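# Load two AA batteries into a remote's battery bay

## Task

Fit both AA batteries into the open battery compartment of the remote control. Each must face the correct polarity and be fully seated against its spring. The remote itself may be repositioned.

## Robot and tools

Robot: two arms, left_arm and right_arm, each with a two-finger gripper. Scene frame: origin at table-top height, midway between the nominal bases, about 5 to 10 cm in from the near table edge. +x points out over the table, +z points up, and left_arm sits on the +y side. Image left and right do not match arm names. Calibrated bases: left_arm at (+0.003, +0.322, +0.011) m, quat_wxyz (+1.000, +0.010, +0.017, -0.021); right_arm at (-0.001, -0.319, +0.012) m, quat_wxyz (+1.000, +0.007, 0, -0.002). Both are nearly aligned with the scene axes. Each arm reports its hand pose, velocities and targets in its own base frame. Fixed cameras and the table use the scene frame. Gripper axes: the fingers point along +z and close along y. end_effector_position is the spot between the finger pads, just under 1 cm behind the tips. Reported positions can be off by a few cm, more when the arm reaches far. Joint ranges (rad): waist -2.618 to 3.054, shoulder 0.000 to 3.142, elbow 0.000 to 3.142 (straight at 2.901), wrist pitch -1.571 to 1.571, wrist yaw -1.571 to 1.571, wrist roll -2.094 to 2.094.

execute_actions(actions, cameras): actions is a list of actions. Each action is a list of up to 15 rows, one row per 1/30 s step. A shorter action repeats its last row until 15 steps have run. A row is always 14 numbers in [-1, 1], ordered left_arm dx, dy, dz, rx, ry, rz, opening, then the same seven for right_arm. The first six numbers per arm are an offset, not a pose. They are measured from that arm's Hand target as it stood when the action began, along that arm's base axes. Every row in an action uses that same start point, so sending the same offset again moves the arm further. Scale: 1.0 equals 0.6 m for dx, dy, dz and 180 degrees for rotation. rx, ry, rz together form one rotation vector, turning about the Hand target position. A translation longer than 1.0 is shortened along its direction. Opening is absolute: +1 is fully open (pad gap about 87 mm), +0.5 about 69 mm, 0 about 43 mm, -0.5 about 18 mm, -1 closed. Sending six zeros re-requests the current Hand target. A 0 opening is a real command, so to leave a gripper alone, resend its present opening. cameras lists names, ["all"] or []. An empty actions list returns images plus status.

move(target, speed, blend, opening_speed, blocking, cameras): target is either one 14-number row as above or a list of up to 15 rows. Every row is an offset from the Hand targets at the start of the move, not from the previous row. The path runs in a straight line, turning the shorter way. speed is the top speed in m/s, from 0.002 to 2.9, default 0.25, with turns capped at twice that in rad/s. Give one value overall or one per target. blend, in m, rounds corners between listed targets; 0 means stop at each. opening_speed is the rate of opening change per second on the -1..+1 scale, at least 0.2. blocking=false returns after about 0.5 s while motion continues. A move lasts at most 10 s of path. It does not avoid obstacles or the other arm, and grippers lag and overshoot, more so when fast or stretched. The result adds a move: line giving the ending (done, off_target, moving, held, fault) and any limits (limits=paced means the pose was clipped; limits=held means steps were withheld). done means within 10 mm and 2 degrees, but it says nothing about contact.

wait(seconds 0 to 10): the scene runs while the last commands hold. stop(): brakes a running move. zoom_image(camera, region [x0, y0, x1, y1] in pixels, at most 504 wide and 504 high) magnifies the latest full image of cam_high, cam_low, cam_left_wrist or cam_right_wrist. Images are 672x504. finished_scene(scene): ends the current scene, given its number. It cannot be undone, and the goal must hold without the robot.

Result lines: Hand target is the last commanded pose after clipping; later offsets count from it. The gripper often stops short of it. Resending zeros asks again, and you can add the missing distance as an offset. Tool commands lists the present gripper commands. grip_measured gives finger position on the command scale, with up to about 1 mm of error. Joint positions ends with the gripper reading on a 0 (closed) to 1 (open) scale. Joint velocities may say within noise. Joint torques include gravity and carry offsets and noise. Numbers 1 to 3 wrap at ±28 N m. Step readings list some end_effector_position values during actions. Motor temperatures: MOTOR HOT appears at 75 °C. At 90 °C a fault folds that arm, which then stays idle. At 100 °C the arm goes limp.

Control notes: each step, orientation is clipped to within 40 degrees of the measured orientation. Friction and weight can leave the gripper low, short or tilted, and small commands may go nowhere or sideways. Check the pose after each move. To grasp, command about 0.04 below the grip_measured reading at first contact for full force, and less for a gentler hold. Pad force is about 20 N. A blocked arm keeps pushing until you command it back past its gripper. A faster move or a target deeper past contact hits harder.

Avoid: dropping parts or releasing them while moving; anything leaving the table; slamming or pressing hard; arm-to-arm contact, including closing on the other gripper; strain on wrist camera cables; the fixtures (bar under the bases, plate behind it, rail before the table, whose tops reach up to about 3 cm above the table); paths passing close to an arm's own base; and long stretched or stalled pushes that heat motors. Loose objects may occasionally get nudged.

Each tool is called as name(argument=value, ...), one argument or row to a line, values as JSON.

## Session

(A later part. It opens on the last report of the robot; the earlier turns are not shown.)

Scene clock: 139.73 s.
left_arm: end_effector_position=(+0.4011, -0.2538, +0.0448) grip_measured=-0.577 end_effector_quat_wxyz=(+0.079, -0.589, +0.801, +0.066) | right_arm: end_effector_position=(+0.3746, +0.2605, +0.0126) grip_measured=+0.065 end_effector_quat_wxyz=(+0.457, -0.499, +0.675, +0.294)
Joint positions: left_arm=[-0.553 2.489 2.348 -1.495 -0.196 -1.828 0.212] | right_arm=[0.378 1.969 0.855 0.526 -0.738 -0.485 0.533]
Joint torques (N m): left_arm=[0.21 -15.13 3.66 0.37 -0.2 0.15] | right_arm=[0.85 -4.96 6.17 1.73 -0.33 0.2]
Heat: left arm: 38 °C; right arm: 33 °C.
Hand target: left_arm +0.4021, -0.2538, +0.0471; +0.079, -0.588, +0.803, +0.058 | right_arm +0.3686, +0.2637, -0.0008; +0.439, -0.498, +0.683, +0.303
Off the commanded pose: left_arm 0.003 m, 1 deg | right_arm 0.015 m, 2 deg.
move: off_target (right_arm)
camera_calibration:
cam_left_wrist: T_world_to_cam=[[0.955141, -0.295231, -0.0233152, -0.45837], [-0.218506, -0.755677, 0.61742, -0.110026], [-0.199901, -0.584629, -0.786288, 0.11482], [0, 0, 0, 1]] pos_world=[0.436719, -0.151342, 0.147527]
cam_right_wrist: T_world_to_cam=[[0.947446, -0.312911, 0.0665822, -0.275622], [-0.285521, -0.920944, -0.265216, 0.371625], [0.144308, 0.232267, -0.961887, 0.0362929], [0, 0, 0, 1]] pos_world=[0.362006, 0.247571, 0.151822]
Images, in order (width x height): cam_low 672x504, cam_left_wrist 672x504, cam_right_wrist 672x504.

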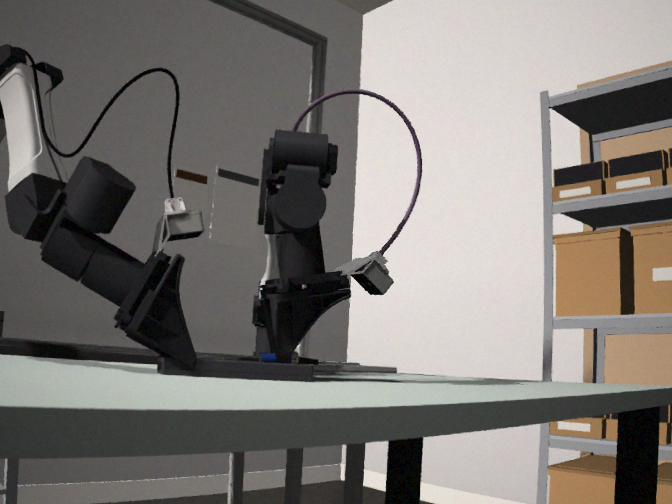

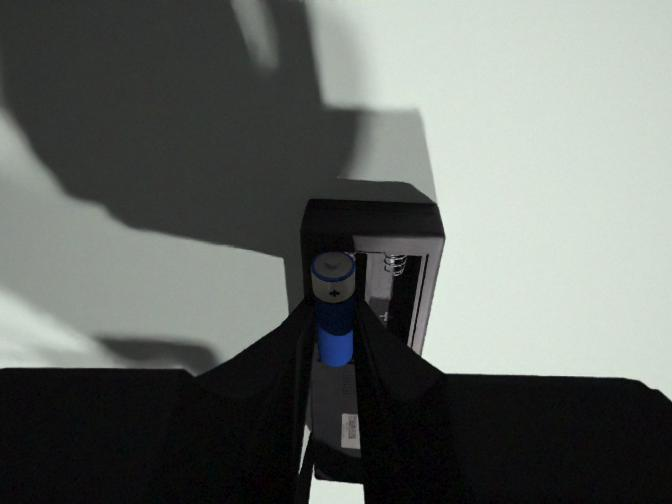

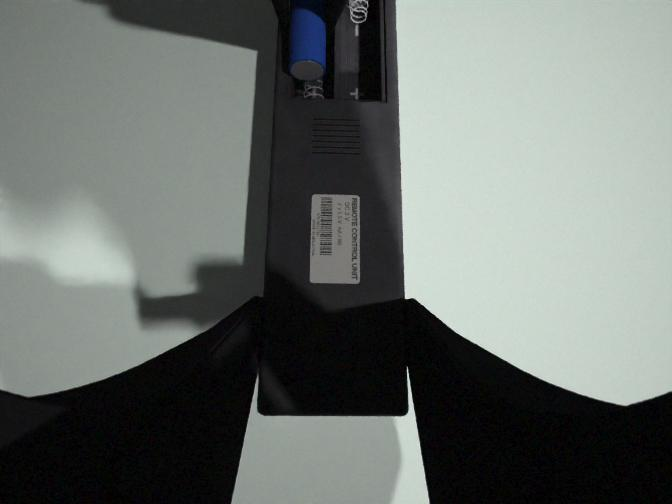

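move(
  target=[
    [0.007,0.0,0.01,0.0,0.0,0.0,-0.66,0,0,0,0,0,0,0.0],
    [0.007,0.001,-0.03,0.02,-0.006,0.0,-0.66,0,0,0,0,0,0,0.0],
  ],
  speed=0.1,
  cameras=["cam_left_wrist","cam_right_wrist","cam_low"],
)

zoom_image(
  camera="cam_left_wrist",
  region=[280, 180, 440, 390],
)

zoom_image(
  camera="cam_low",
  region=[210, 310, 350, 400],
)

zoom_image(
  camera="cam_right_wrist",
  region=[270, 0, 420, 120],
)

Scene clock: 141.63 s.
left_arm: end_effector_position=(+0.4065, -0.2523, +0.0446) grip_measured=-0.577 end_effector_quat_wxyz=(+0.102, -0.584, +0.803, +0.068) | right_arm: end_effector_position=(+0.3746, +0.2605, +0.0126) grip_measured=+0.065 end_effector_quat_wxyz=(+0.457, -0.499, +0.675, +0.294)
Joint positions: left_arm=[-0.561 2.492 2.353 -1.484 -0.241 -1.825 0.212] | right_arm=[0.378 1.969 0.855 0.526 -0.738 -0.485 0.533]
Joint torques (N m): left_arm=[-0.51 -11.45 3.85 0.44 -0.41 -0.08] | right_arm=[0.84 -5.23 6.09 1.75 -0.32 0.21]
Heat: left arm: 39 °C; right arm: 33 °C.
Hand target: left_arm +0.4063, -0.2532, +0.0292; +0.105, -0.586, +0.800, +0.077 | right_arm +0.3686, +0.2637, -0.0008; +0.439, -0.498, +0.683, +0.303
Off the commanded pose: left_arm 0.016 m, 1 deg | right_arm 0.015 m, 2 deg.
move: off_target (left_arm, right_arm)
camera_calibration:
cam_left_wrist: T_world_to_cam=[[0.951412, -0.307922, 0.000278599, -0.465728], [-0.249857, -0.771476, 0.585147, -0.097401], [-0.179965, -0.556785, -0.810927, 0.116601], [0, 0, 0, 1]] pos_world=[0.439746, -0.153629, 0.151678]
cam_right_wrist: T_world_to_cam=[[0.947446, -0.312911, 0.0665822, -0.275622], [-0.285521, -0.920944, -0.265216, 0.371625], [0.144308, 0.232267, -0.961887, 0.0362929], [0, 0, 0, 1]] pos_world=[0.362006, 0.247571, 0.151822]
Images, in order (width x height): cam_low 672x504, cam_left_wrist 672x504, cam_right_wrist 672x504.

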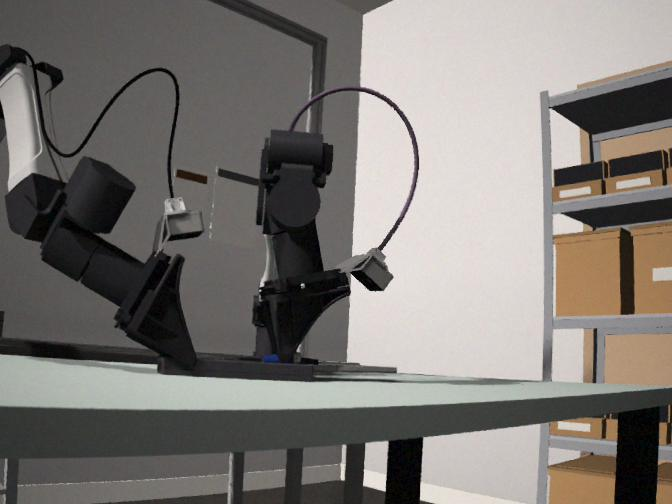

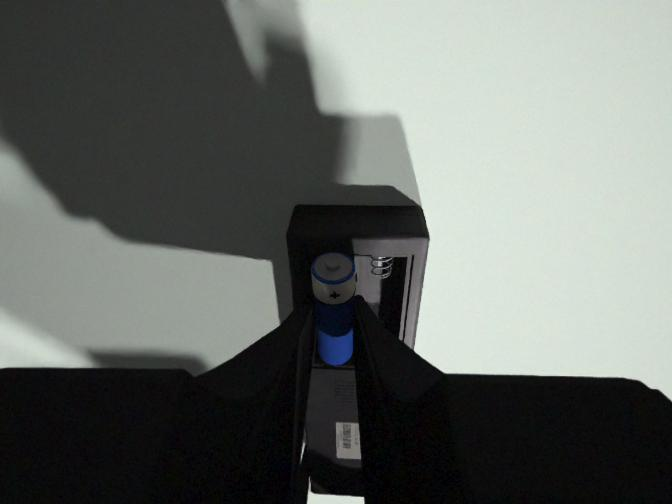

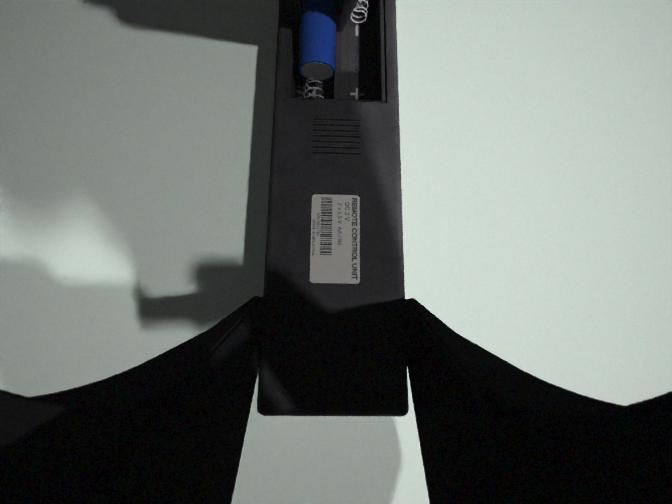

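Scaled by 2.400 from the camera's 672x504 image, which has a finer 960x720 frame.

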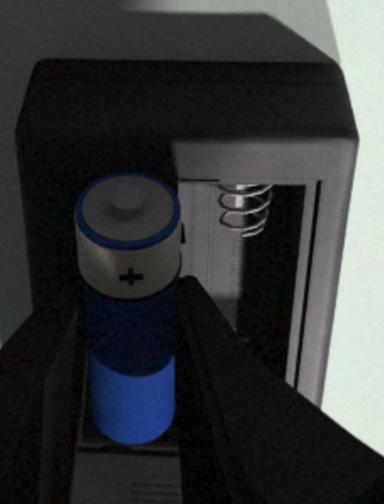

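Scaled by 3.600 from the camera's 672x504 image, which has a finer 960x720 frame.

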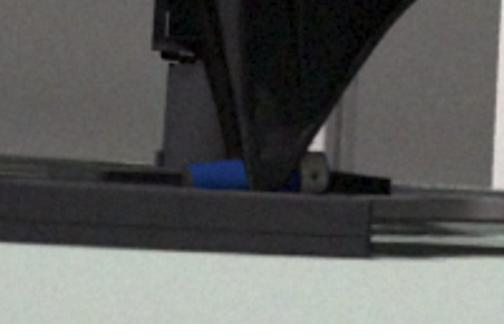

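Scaled by 3.360 from the camera's 672x504 image, which has a finer 960x720 frame.

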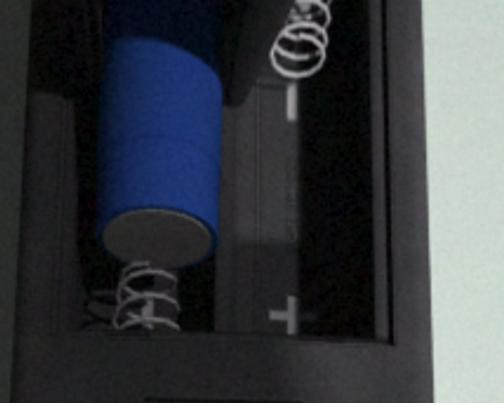

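move(
  target=[
    [0,0,0.02,0,0,0,-0.66,0,0,0,0,0,0,0.0],
    [0,0,0.02,0,0,0,-0.35,0,0,0,0,0,0,0.0],
    [0.0045,0.019,0.02,-0.058,0.019,0.0,-0.35,0,0,0,0,0,0,0.0],
    [0.0045,0.019,0.01,-0.058,0.019,0.0,-0.35,0,0,0,0,0,0,0.0],
  ],
  speed=0.1,
  opening_speed=1,
  cameras=["cam_left_wrist","cam_right_wrist","cam_low"],
)

zoom_image(
  camera="cam_left_wrist",
  region=[280, 180, 440, 390],
)

zoom_image(
  camera="cam_low",
  region=[210, 310, 350, 400],
)

zoom_image(
  camera="cam_right_wrist",
  region=[270, 0, 420, 120],
)

Scene clock: 145.53 s.
left_arm: end_effector_position=(+0.4088, -0.2500, +0.0423) grip_measured=-0.350 end_effector_quat_wxyz=(+0.019, -0.592, +0.806, +0.012) | right_arm: end_effector_position=(+0.3739, +0.2609, +0.0123) grip_measured=+0.065 end_effector_quat_wxyz=(+0.456, -0.499, +0.675, +0.296)
Joint positions: left_arm=[-0.48 2.429 2.219 -1.365 -0.045 -1.746 0.325] | right_arm=[0.378 1.97 0.855 0.526 -0.742 -0.485 0.533]
Joint torques (N m): left_arm=[0.57 -13.56 3.32 0.43 -0.44 0.17] | right_arm=[0.83 -5.33 6.01 1.71 -0.3 0.22]
Heat: left arm: 39 °C; right arm: 33 °C.
Hand target: left_arm +0.4090, -0.2417, +0.0351; +0.027, -0.591, +0.806, +0.022 | right_arm +0.3686, +0.2637, -0.0008; +0.439, -0.498, +0.683, +0.303
Off the commanded pose: left_arm 0.011 m, 1 deg | right_arm 0.014 m, 2 deg.
move: off_target (left_arm, right_arm)
camera_calibration:
cam_left_wrist: T_world_to_cam=[[0.953972, -0.299829, -0.00632664, -0.466002], [-0.198669, -0.647632, 0.735597, -0.0899933], [-0.224651, -0.700482, -0.67739, 0.0931592], [0, 0, 0, 1]] pos_world=[0.447602, -0.132747, 0.126356]
cam_right_wrist: T_world_to_cam=[[0.948659, -0.309712, 0.0642249, -0.276153], [-0.282815, -0.921484, -0.26624, 0.370892], [0.14164, 0.234407, -0.961765, 0.0365397], [0, 0, 0, 1]] pos_world=[0.361694, 0.247678, 0.151625]
Images, in order (width x height): cam_low 672x504, cam_left_wrist 672x504, cam_right_wrist 672x504.

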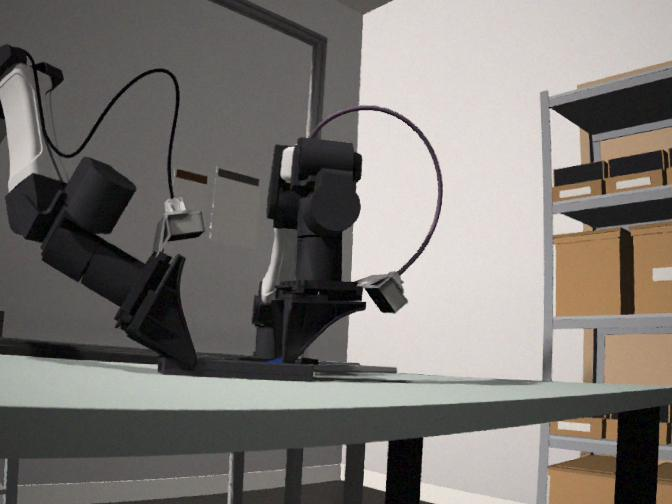

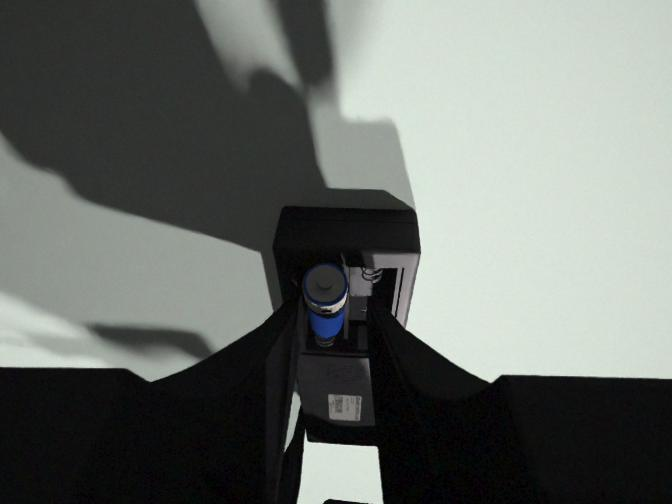

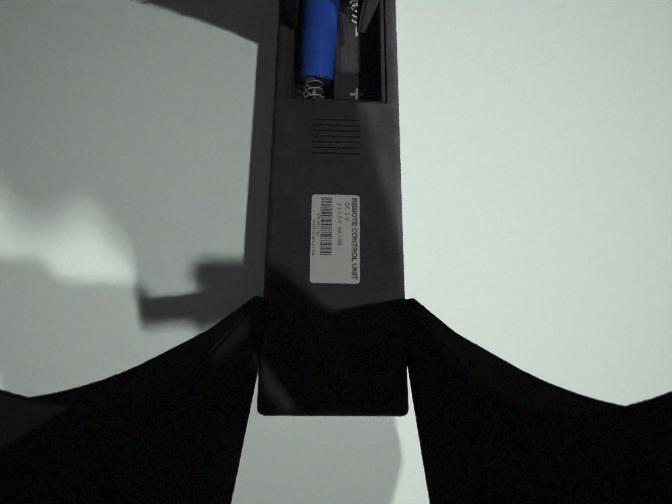

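Scaled by 2.400 from the camera's 672x504 image, which has a finer 960x720 frame.

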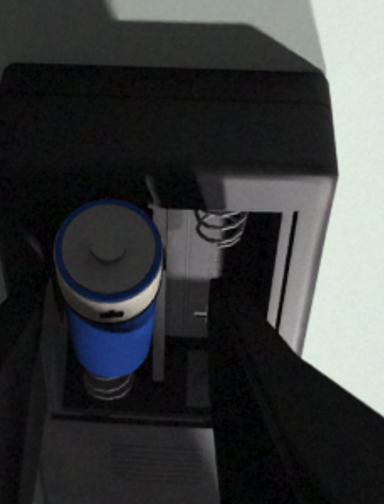

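Scaled by 3.600 from the camera's 672x504 image, which has a finer 960x720 frame.

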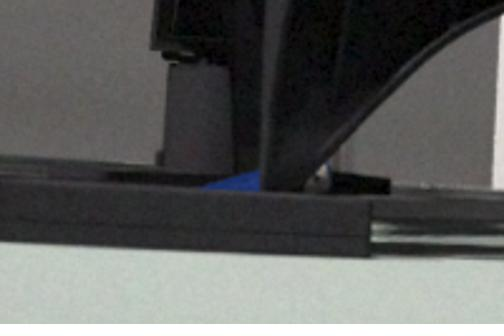

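Scaled by 3.360 from the camera's 672x504 image, which has a finer 960x720 frame.

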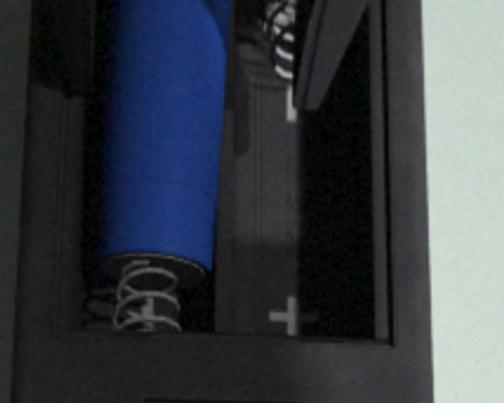

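move(
  target=[
    [-0.006,0.0015,0.0,0,0,0,-0.35,0,0,0,0,0,0,0.0],
    [-0.006,0.0015,0.0,0,0,0,-0.66,0,0,0,0,0,0,0.0],
  ],
  speed=0.08,
  opening_speed=1,
)

move(
  target=[-0.019,-0.07,-0.005,0,0,0,-0.66,0.003,0.01,0,0,0,0,0.0],
  speed=0.1,
  cameras=["cam_left_wrist","cam_right_wrist","cam_low"],
)

zoom_image(
  camera="cam_left_wrist",
  region=[280, 180, 440, 390],
)

zoom_image(
  camera="cam_low",
  region=[210, 310, 350, 400],
)

zoom_image(
  camera="cam_right_wrist",
  region=[270, 0, 420, 120],
)

Scene clock: 147.70 s.
left_arm: end_effector_position=(+0.4050, -0.2484, +0.0425) grip_measured=-0.579 end_effector_quat_wxyz=(+0.018, -0.589, +0.808, +0.012) | right_arm: end_effector_position=(+0.3740, +0.2609, +0.0124) grip_measured=+0.065 end_effector_quat_wxyz=(+0.456, -0.499, +0.675, +0.296)
Joint positions: left_arm=[-0.48 2.409 2.183 -1.351 -0.043 -1.741 0.21] | right_arm=[0.378 1.97 0.855 0.527 -0.742 -0.485 0.533]
Joint velocities: left_arm=[0.007 0.002 -0.012 0.051 -0.007 -0.154 -0.011] | right_arm=[within noise]
Joint torques (N m): left_arm=[0.46 -13.56 3.02 0.46 -0.47 0.08] | right_arm=[0.91 -5.2 6.01 1.71 -0.26 0.24]
Heat: left arm: 40 °C; right arm: 33 °C.
Hand target: left_arm +0.4054, -0.2408, +0.0352; +0.027, -0.591, +0.806, +0.022 | right_arm +0.3685, +0.2636, -0.0008; +0.439, -0.498, +0.684, +0.303
Off the commanded pose: left_arm 0.011 m, 2 deg | right_arm 0.015 m, 2 deg.
move: off_target (left_arm, right_arm); target 2's new opening was sent with left_arm's hand 0.012 m and 2 deg from that target

Scene clock: 148.73 s.
left_arm: end_effector_position=(+0.4010, -0.2576, +0.0436) grip_measured=-0.579 end_effector_quat_wxyz=(+0.049, -0.595, +0.801, +0.031) | right_arm: end_effector_position=(+0.3735, +0.2616, +0.0122) grip_measured=+0.065 end_effector_quat_wxyz=(+0.456, -0.500, +0.674, +0.296)
Joint positions: left_arm=[-0.529 2.425 2.223 -1.387 -0.114 -1.807 0.21] | right_arm=[0.38 1.971 0.855 0.528 -0.742 -0.485 0.533]
Joint torques (N m): left_arm=[-2.74 -9.55 7.9 0.43 0.36 -0.11] | right_arm=[1.84 -4.44 7.34 1.73 -0.15 0.32]
Heat: left arm: 40 °C; right arm: 33 °C.
Hand target: left_arm +0.3939, -0.2829, +0.0320; +0.027, -0.591, +0.806, +0.022 | right_arm +0.3703, +0.2697, -0.0008; +0.439, -0.499, +0.683, +0.303
Off the commanded pose: left_arm 0.029 m, 3 deg | right_arm 0.016 m, 2 deg.
move: off_target (left_arm, right_arm)
camera_calibration:
cam_left_wrist: T_world_to_cam=[[0.95738, -0.288829, -0.000728558, -0.459612], [-0.209625, -0.696573, 0.68618, -0.103425], [-0.198696, -0.656783, -0.727431, 0.0899683], [0, 0, 0, 1]] pos_world=[0.436219, -0.145703, 0.136079]
cam_right_wrist: T_world_to_cam=[[0.949192, -0.30809, 0.064153, -0.276132], [-0.281221, -0.921901, -0.266484, 0.370962], [0.141244, 0.234903, -0.961702, 0.0363468], [0, 0, 0, 1]] pos_world=[0.361291, 0.248379, 0.151525]
Images, in order (width x height): cam_low 672x504, cam_left_wrist 672x504, cam_right_wrist 672x504.

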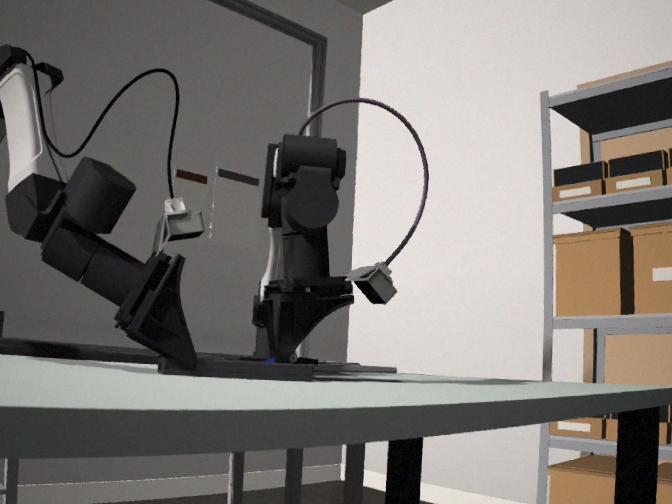

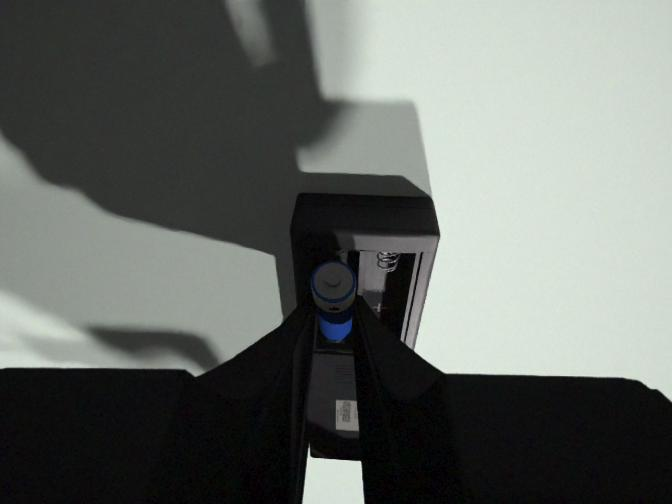

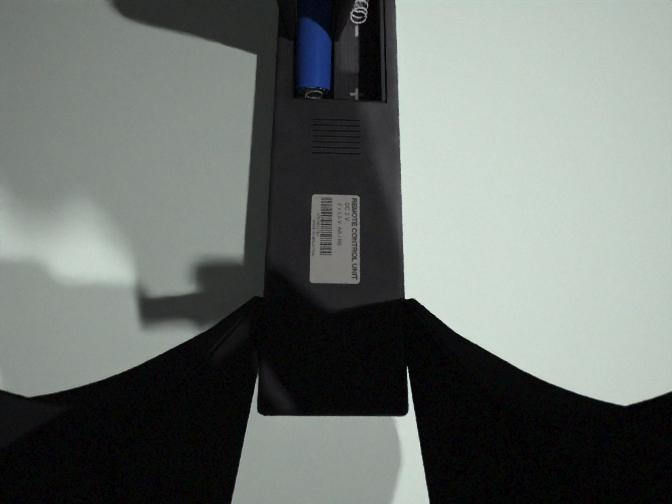

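Scaled by 2.400 from the camera's 672x504 image, which has a finer 960x720 frame.

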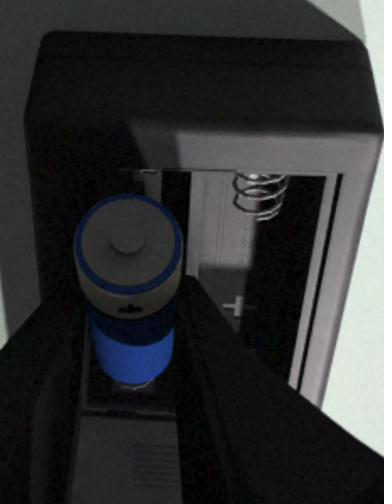

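Scaled by 3.600 from the camera's 672x504 image, which has a finer 960x720 frame.

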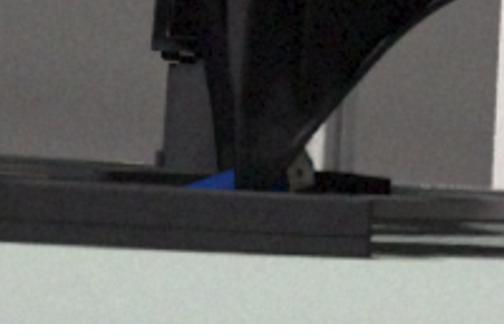

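Scaled by 3.360 from the camera's 672x504 image, which has a finer 960x720 frame.

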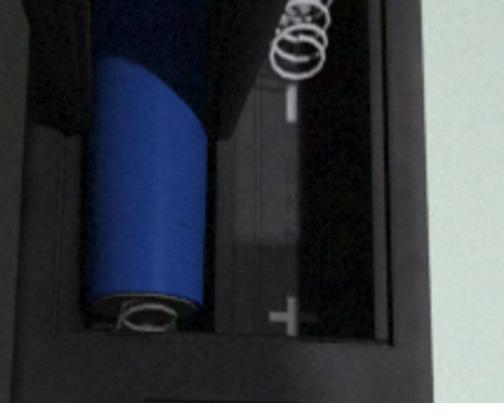

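move(
  target=[
    [-0.012,-0.04,0,0,0,0,-0.66,0.002,0.006,0,0,0,0,0.0],
    [-0.011,-0.045,-0.05,-0.04,0.013,0,-0.66,0.002,0.006,0,0,0,0,0.0],
  ],
  blend=0.005,
  speed=0.1,
  cameras=["cam_left_wrist","cam_right_wrist","cam_low"],
)

zoom_image(
  camera="cam_left_wrist",
  region=[280, 180, 440, 390],
)

zoom_image(
  camera="cam_low",
  region=[210, 310, 350, 400],
)

zoom_image(
  camera="cam_right_wrist",
  region=[270, 0, 420, 120],
)

Scene clock: 150.90 s.
left_arm: end_effector_position=(+0.3996, -0.2611, +0.0411) grip_measured=-0.580 end_effector_quat_wxyz=(+0.031, -0.607, +0.793, +0.019) | right_arm: end_effector_position=(+0.3737, +0.2618, +0.0121) grip_measured=+0.065 end_effector_quat_wxyz=(+0.456, -0.500, +0.675, +0.296)
Joint positions: left_arm=[-0.521 2.412 2.186 -1.357 -0.073 -1.828 0.21] | right_arm=[0.381 1.971 0.856 0.528 -0.742 -0.484 0.533]
Joint torques (N m): left_arm=[-3.88 -6.99 1.61 1.49 1.37 0.02] | right_arm=[2.55 -3.92 8.14 1.78 -0.05 0.4]
Heat: left arm: 39 °C; right arm: 33 °C.
Hand target: left_arm +0.3874, -0.3099, +0.0021; -0.027, -0.591, +0.806, -0.017 | right_arm +0.3716, +0.2733, -0.0008; +0.439, -0.499, +0.683, +0.303
Off the commanded pose: left_arm 0.064 m, 8 deg | right_arm 0.017 m, 2 deg.
move: off_target (left_arm, right_arm)
camera_calibration:
cam_left_wrist: T_world_to_cam=[[0.965258, -0.261284, -0.00262368, -0.455139], [-0.180541, -0.674162, 0.716177, -0.111535], [-0.188894, -0.690822, -0.697914, 0.0715297], [0, 0, 0, 1]] pos_world=[0.432702, -0.144699, 0.128606]
cam_right_wrist: T_world_to_cam=[[0.949017, -0.308708, 0.0637749, -0.275979], [-0.281913, -0.921694, -0.26647, 0.371373], [0.141042, 0.234905, -0.961731, 0.0362523], [0, 0, 0, 1]] pos_world=[0.36149, 0.248579, 0.151425]
Images, in order (width x height): cam_low 672x504, cam_left_wrist 672x504, cam_right_wrist 672x504.

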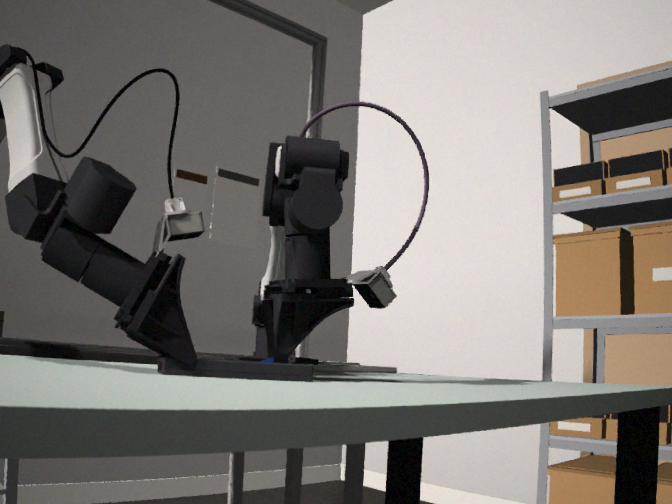

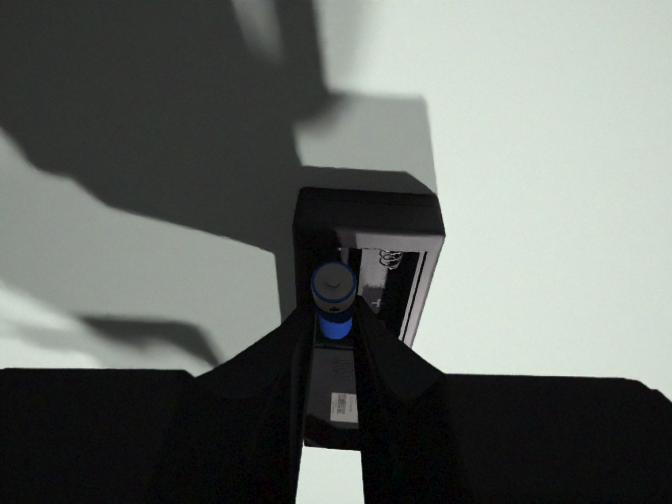

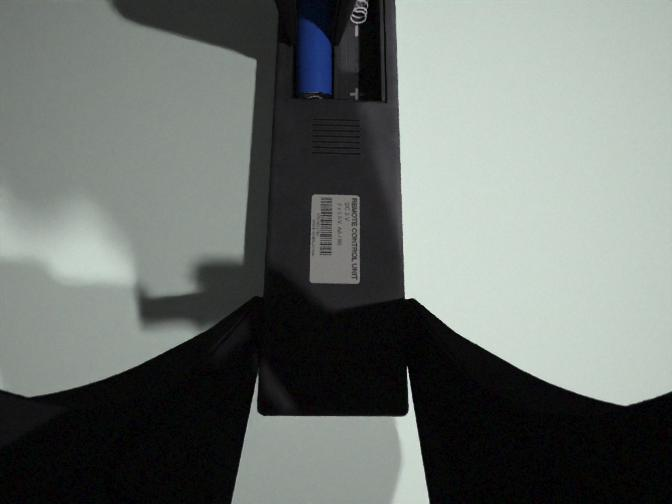

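Scaled by 2.400 from the camera's 672x504 image, which has a finer 960x720 frame.

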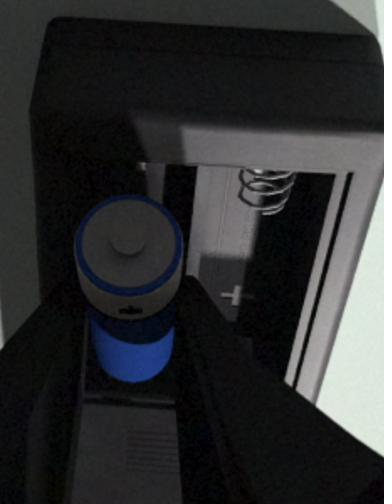

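Scaled by 3.600 from the camera's 672x504 image, which has a finer 960x720 frame.

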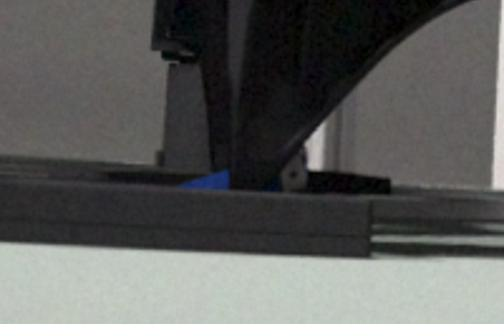

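Scaled by 3.360 from the camera's 672x504 image, which has a finer 960x720 frame.

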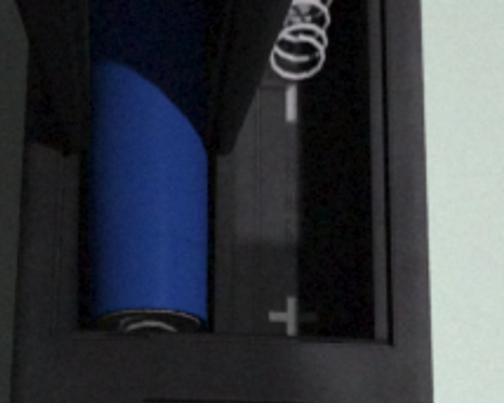

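move(
  target=[-0.004,-0.012,-0.05,-0.035,0.0115,0,-0.66,0,0,0,0,0,0,0.0],
  speed=0.1,
  cameras=["cam_left_wrist","cam_right_wrist","cam_low"],
)

zoom_image(
  camera="cam_left_wrist",
  region=[280, 180, 440, 390],
)

zoom_image(
  camera="cam_low",
  region=[210, 310, 350, 400],
)

zoom_image(
  camera="cam_right_wrist",
  region=[270, 0, 420, 120],
)

Scene clock: 152.73 s.
left_arm: end_effector_position=(+0.3995, -0.2605, +0.0392) grip_measured=-0.580 end_effector_quat_wxyz=(-0.013, -0.614, +0.789, -0.032) | right_arm: end_effector_position=(+0.3737, +0.2618, +0.0121) grip_measured=+0.065 end_effector_quat_wxyz=(+0.456, -0.500, +0.675, +0.296)
Joint positions: left_arm=[-0.474 2.331 2.016 -1.209 0.05 -1.798 0.21] | right_arm=[0.381 1.971 0.856 0.528 -0.742 -0.484 0.533]
Joint torques (N m): left_arm=[-5.42 -1.46 -0.16 2.01 1.31 0.01] | right_arm=[2.67 -4.05 8.17 1.74 -0.07 0.4]
Heat: left arm: 39 °C; right arm: 33 °C.
Hand target: left_arm +0.3850, -0.3170, -0.0279; -0.074, -0.589, +0.803, -0.050 | right_arm +0.3716, +0.2733, -0.0008; +0.439, -0.499, +0.683, +0.303
Off the commanded pose: left_arm 0.089 m, 8 deg | right_arm 0.017 m, 2 deg.
move: off_target (left_arm, right_arm)
camera_calibration:
cam_left_wrist: T_world_to_cam=[[0.969038, -0.245692, 0.0244931, -0.453473], [-0.165872, -0.574302, 0.801663, -0.092882], [-0.182896, -0.780905, -0.597275, 0.0408086], [0, 0, 0, 1]] pos_world=[0.43149, -0.132889, 0.109941]
cam_right_wrist: T_world_to_cam=[[0.949017, -0.308708, 0.0637749, -0.275979], [-0.281913, -0.921694, -0.26647, 0.371373], [0.141042, 0.234905, -0.961731, 0.0362523], [0, 0, 0, 1]] pos_world=[0.36149, 0.248579, 0.151425]
Images, in order (width x height): cam_low 672x504, cam_left_wrist 672x504, cam_right_wrist 672x504.

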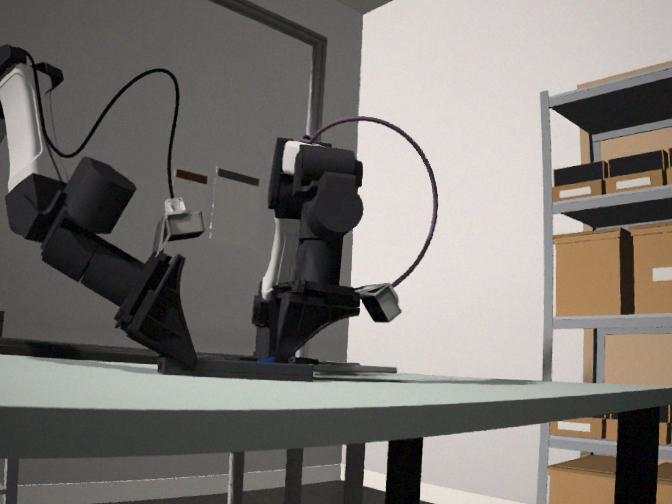

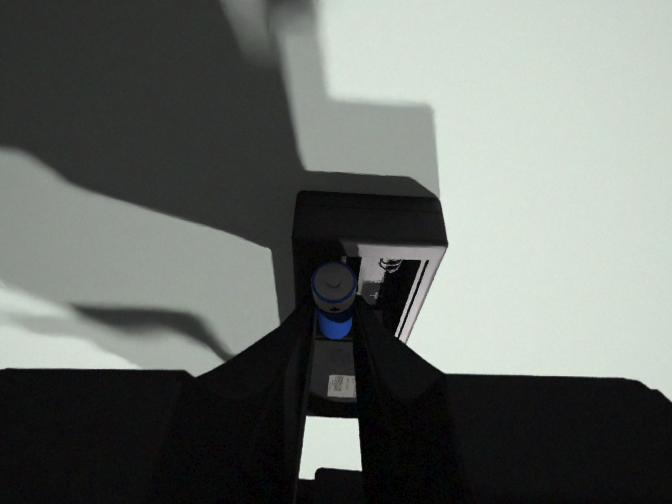

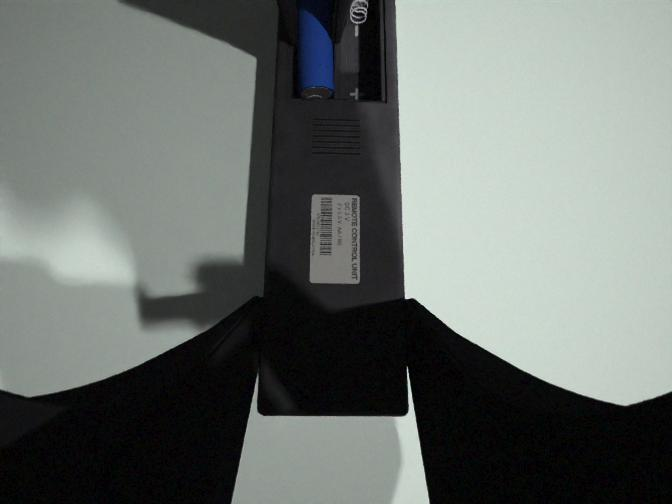

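Scaled by 2.400 from the camera's 672x504 image, which has a finer 960x720 frame.

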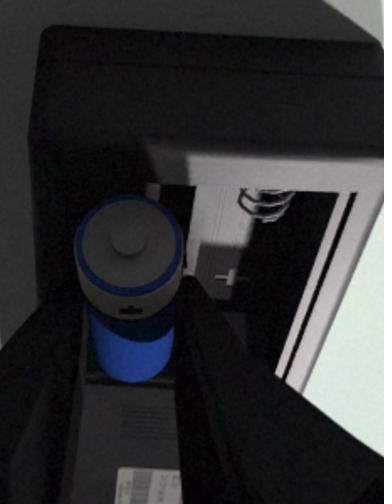

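Scaled by 3.600 from the camera's 672x504 image, which has a finer 960x720 frame.

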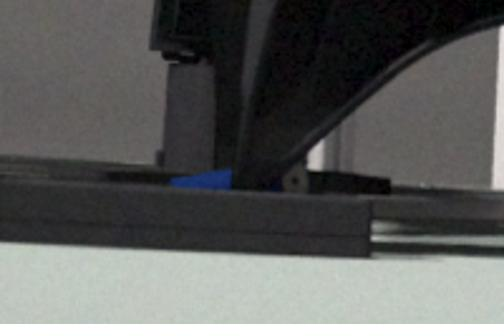

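Scaled by 3.360 from the camera's 672x504 image, which has a finer 960x720 frame.

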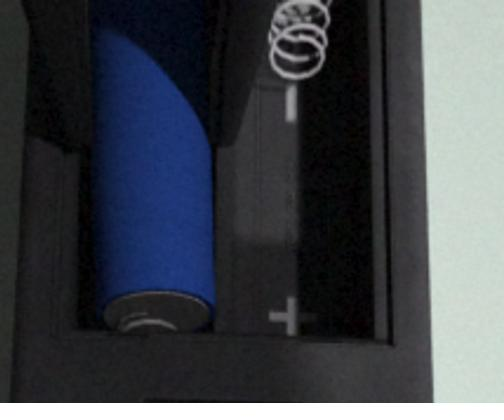

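move(
  target=[
    [-0.004,-0.012,-0.06,0.02,-0.0065,0,-0.66,0,0,0,0,0,0,0.0],
    [0.004,-0.014,-0.06,0.02,-0.0065,0,-0.66,0,0,0,0,0,0,0.0],
    [-0.012,-0.010,-0.06,0.02,-0.0065,0,-0.66,0,0,0,0,0,0,0.0],
  ],
  speed=0.1,
  blend=0.002,
  cameras=["cam_left_wrist","cam_right_wrist","cam_low"],
)

zoom_image(
  camera="cam_left_wrist",
  region=[280, 180, 440, 390],
)

zoom_image(
  camera="cam_low",
  region=[210, 310, 350, 400],
)

zoom_image(
  camera="cam_right_wrist",
  region=[270, 0, 420, 120],
)

Scene clock: 154.47 s.
left_arm: end_effector_position=(+0.3972, -0.2592, +0.0346) grip_measured=-0.580 end_effector_quat_wxyz=(+0.002, -0.613, +0.789, -0.038) | right_arm: end_effector_position=(+0.3737, +0.2618, +0.0121) grip_measured=+0.065 end_effector_quat_wxyz=(+0.456, -0.500, +0.675, +0.296)
Joint positions: left_arm=[-0.482 2.292 1.931 -1.139 0.028 -1.804 0.21] | right_arm=[0.381 1.971 0.856 0.528 -0.742 -0.484 0.533]
Joint torques (N m): left_arm=[-7.9 2.54 -3.02 2.38 0.78 -0.28] | right_arm=[2.63 -3.96 8.18 1.76 -0.03 0.37]
Heat: left arm: 39 °C; right arm: 33 °C.
Hand target: left_arm +0.3778, -0.3230, -0.0640; -0.047, -0.590, +0.805, -0.031 | right_arm +0.3716, +0.2733, -0.0008; +0.439, -0.499, +0.683, +0.303
Off the commanded pose: left_arm 0.119 m, 7 deg | right_arm 0.017 m, 2 deg.
move: off_target (left_arm, right_arm)
camera_calibration:
cam_left_wrist: T_world_to_cam=[[0.967641, -0.246559, 0.0536553, -0.451362], [-0.191717, -0.580137, 0.791635, -0.0797802], [-0.164057, -0.776305, -0.608634, 0.0326745], [0, 0, 0, 1]] pos_world=[0.426822, -0.132206, 0.107262]
cam_right_wrist: T_world_to_cam=[[0.949017, -0.308708, 0.0637749, -0.275979], [-0.281913, -0.921694, -0.26647, 0.371373], [0.141042, 0.234905, -0.961731, 0.0362523], [0, 0, 0, 1]] pos_world=[0.36149, 0.248579, 0.151425]
Images, in order (width x height): cam_low 672x504, cam_left_wrist 672x504, cam_right_wrist 672x504.

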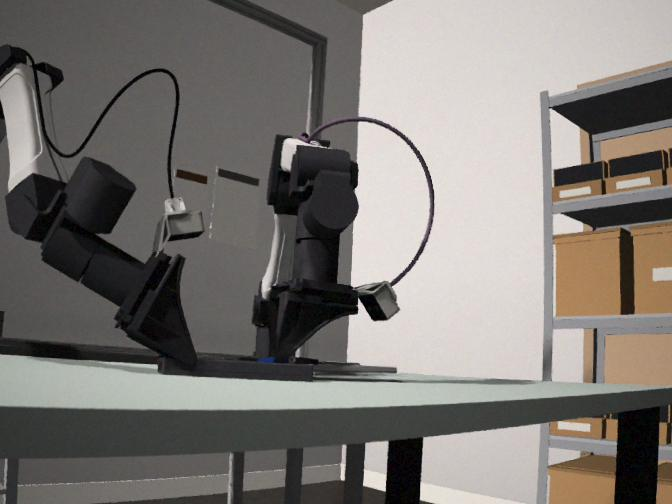

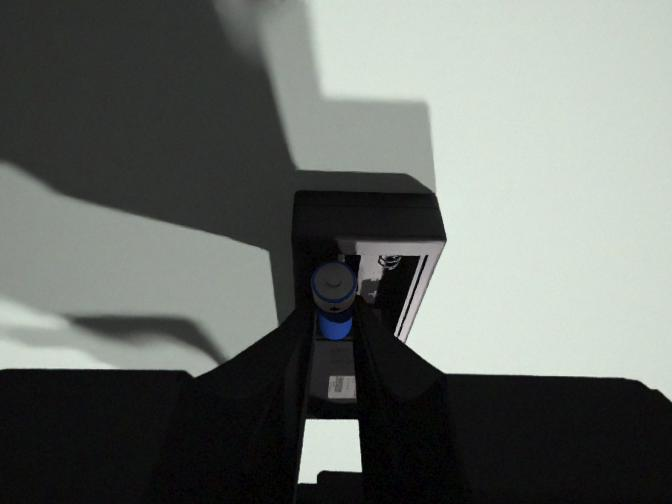

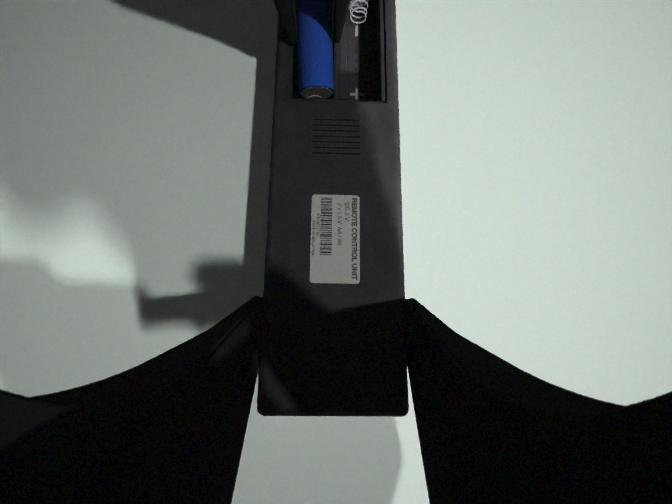

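Scaled by 2.400 from the camera's 672x504 image, which has a finer 960x720 frame.

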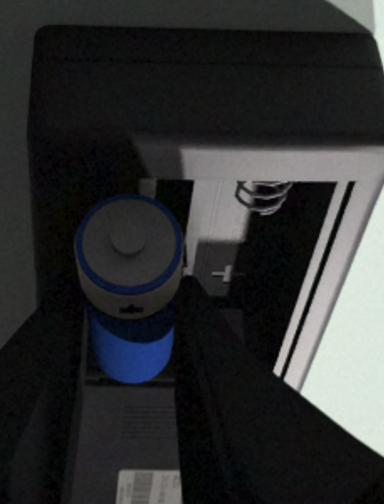

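Scaled by 3.600 from the camera's 672x504 image, which has a finer 960x720 frame.

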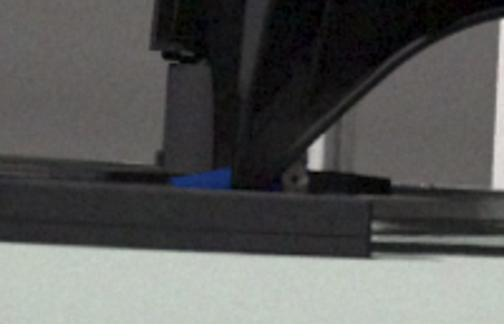

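Scaled by 3.360 from the camera's 672x504 image, which has a finer 960x720 frame.

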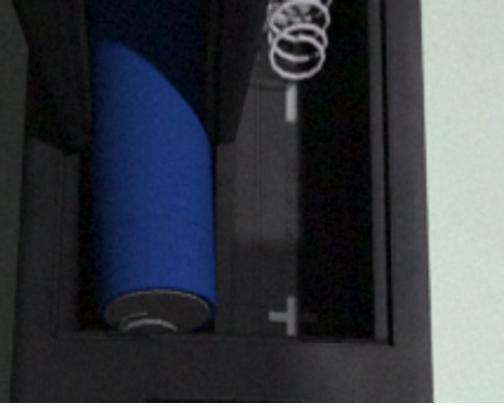

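move(
  target=[0.006,-0.012,0.01,-0.035,0.0115,0,-0.66,0,0,0,0,0,0,0.0],
  speed=0.1,
  cameras=["cam_left_wrist","cam_right_wrist","cam_low"],
)

zoom_image(
  camera="cam_left_wrist",
  region=[280, 180, 440, 390],
)

zoom_image(
  camera="cam_low",
  region=[210, 310, 350, 400],
)

zoom_image(
  camera="cam_right_wrist",
  region=[270, 0, 420, 120],
)

Scene clock: 157.37 s.
left_arm: end_effector_position=(+0.3975, -0.2603, +0.0352) grip_measured=-0.580 end_effector_quat_wxyz=(-0.022, -0.618, +0.784, -0.057) | right_arm: end_effector_position=(+0.3736, +0.2618, +0.0120) grip_measured=+0.065 end_effector_quat_wxyz=(+0.456, -0.499, +0.675, +0.296)
Joint positions: left_arm=[-0.462 2.28 1.9 -1.106 0.088 -1.801 0.21] | right_arm=[0.381 1.971 0.856 0.528 -0.742 -0.484 0.533]
Joint torques (N m): left_arm=[-7.04 4.11 0.02 2.38 1.41 -0.03] | right_arm=[2.52 -4.12 8.17 1.75 -0.08 0.38]
Heat: left arm: 38 °C; right arm: 34 °C.
Hand target: left_arm +0.3813, -0.3303, -0.0580; -0.094, -0.587, +0.802, -0.065 | right_arm +0.3715, +0.2733, -0.0008; +0.439, -0.498, +0.683, +0.303
Off the commanded pose: left_arm 0.118 m, 9 deg | right_arm 0.017 m, 2 deg.
move: off_target (left_arm, right_arm)
camera_calibration:
cam_left_wrist: T_world_to_cam=[[0.971256, -0.232056, 0.0530334, -0.44967], [-0.172945, -0.534836, 0.827067, -0.077781], [-0.163562, -0.812466, -0.559595, 0.0210074], [0, 0, 0, 1]] pos_world=[0.426728, -0.128881, 0.0999333]
cam_right_wrist: T_world_to_cam=[[0.949044, -0.308698, 0.0634118, -0.275929], [-0.282021, -0.921723, -0.266251, 0.371359], [0.140639, 0.234801, -0.961816, 0.0363407], [0, 0, 0, 1]] pos_world=[0.361489, 0.248579, 0.151325]
Images, in order (width x height): cam_low 672x504, cam_left_wrist 672x504, cam_right_wrist 672x504.

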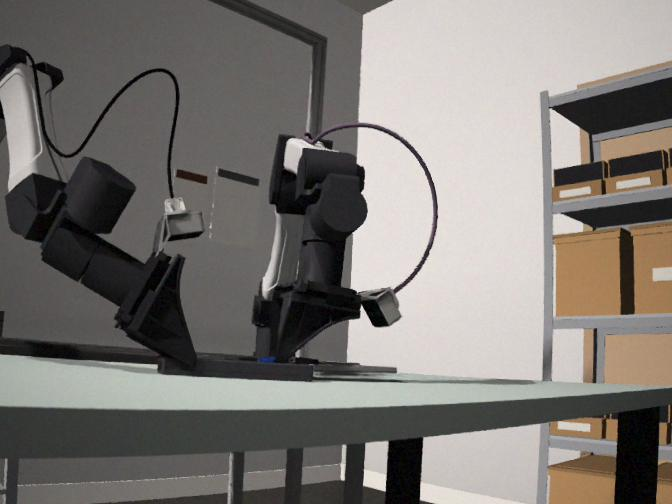

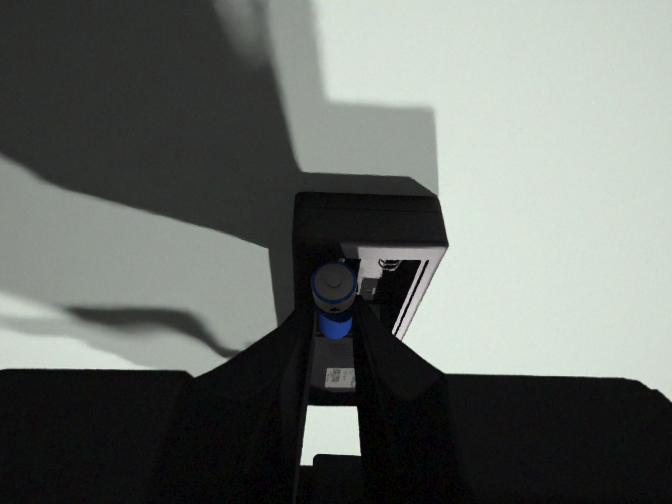

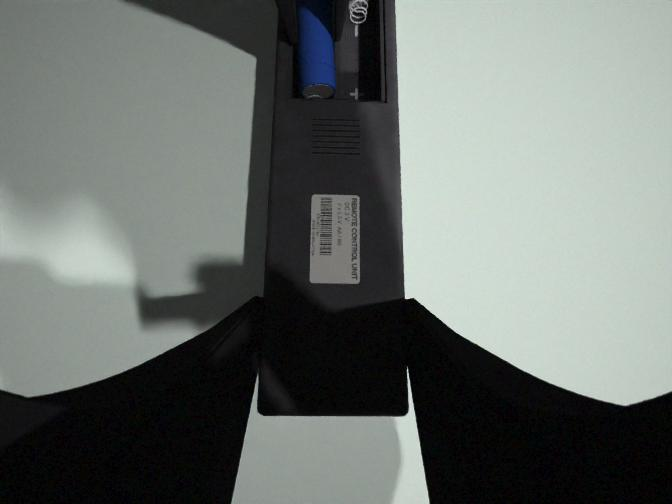

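Scaled by 2.400 from the camera's 672x504 image, which has a finer 960x720 frame.

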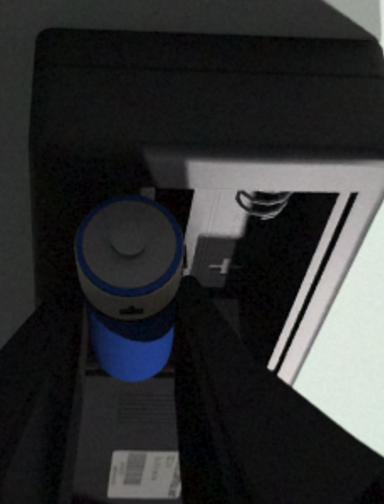

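Scaled by 3.600 from the camera's 672x504 image, which has a finer 960x720 frame.

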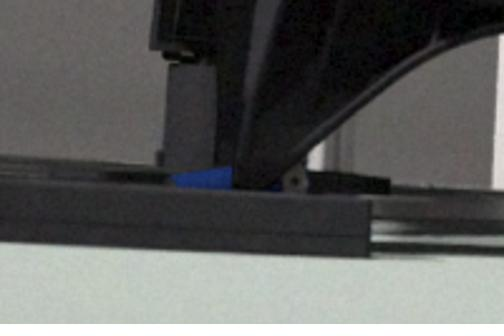

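Scaled by 3.360 from the camera's 672x504 image, which has a finer 960x720 frame.

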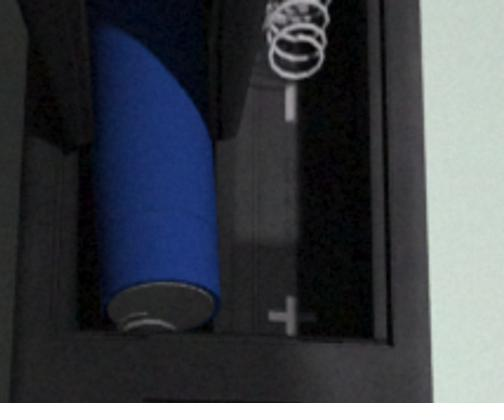

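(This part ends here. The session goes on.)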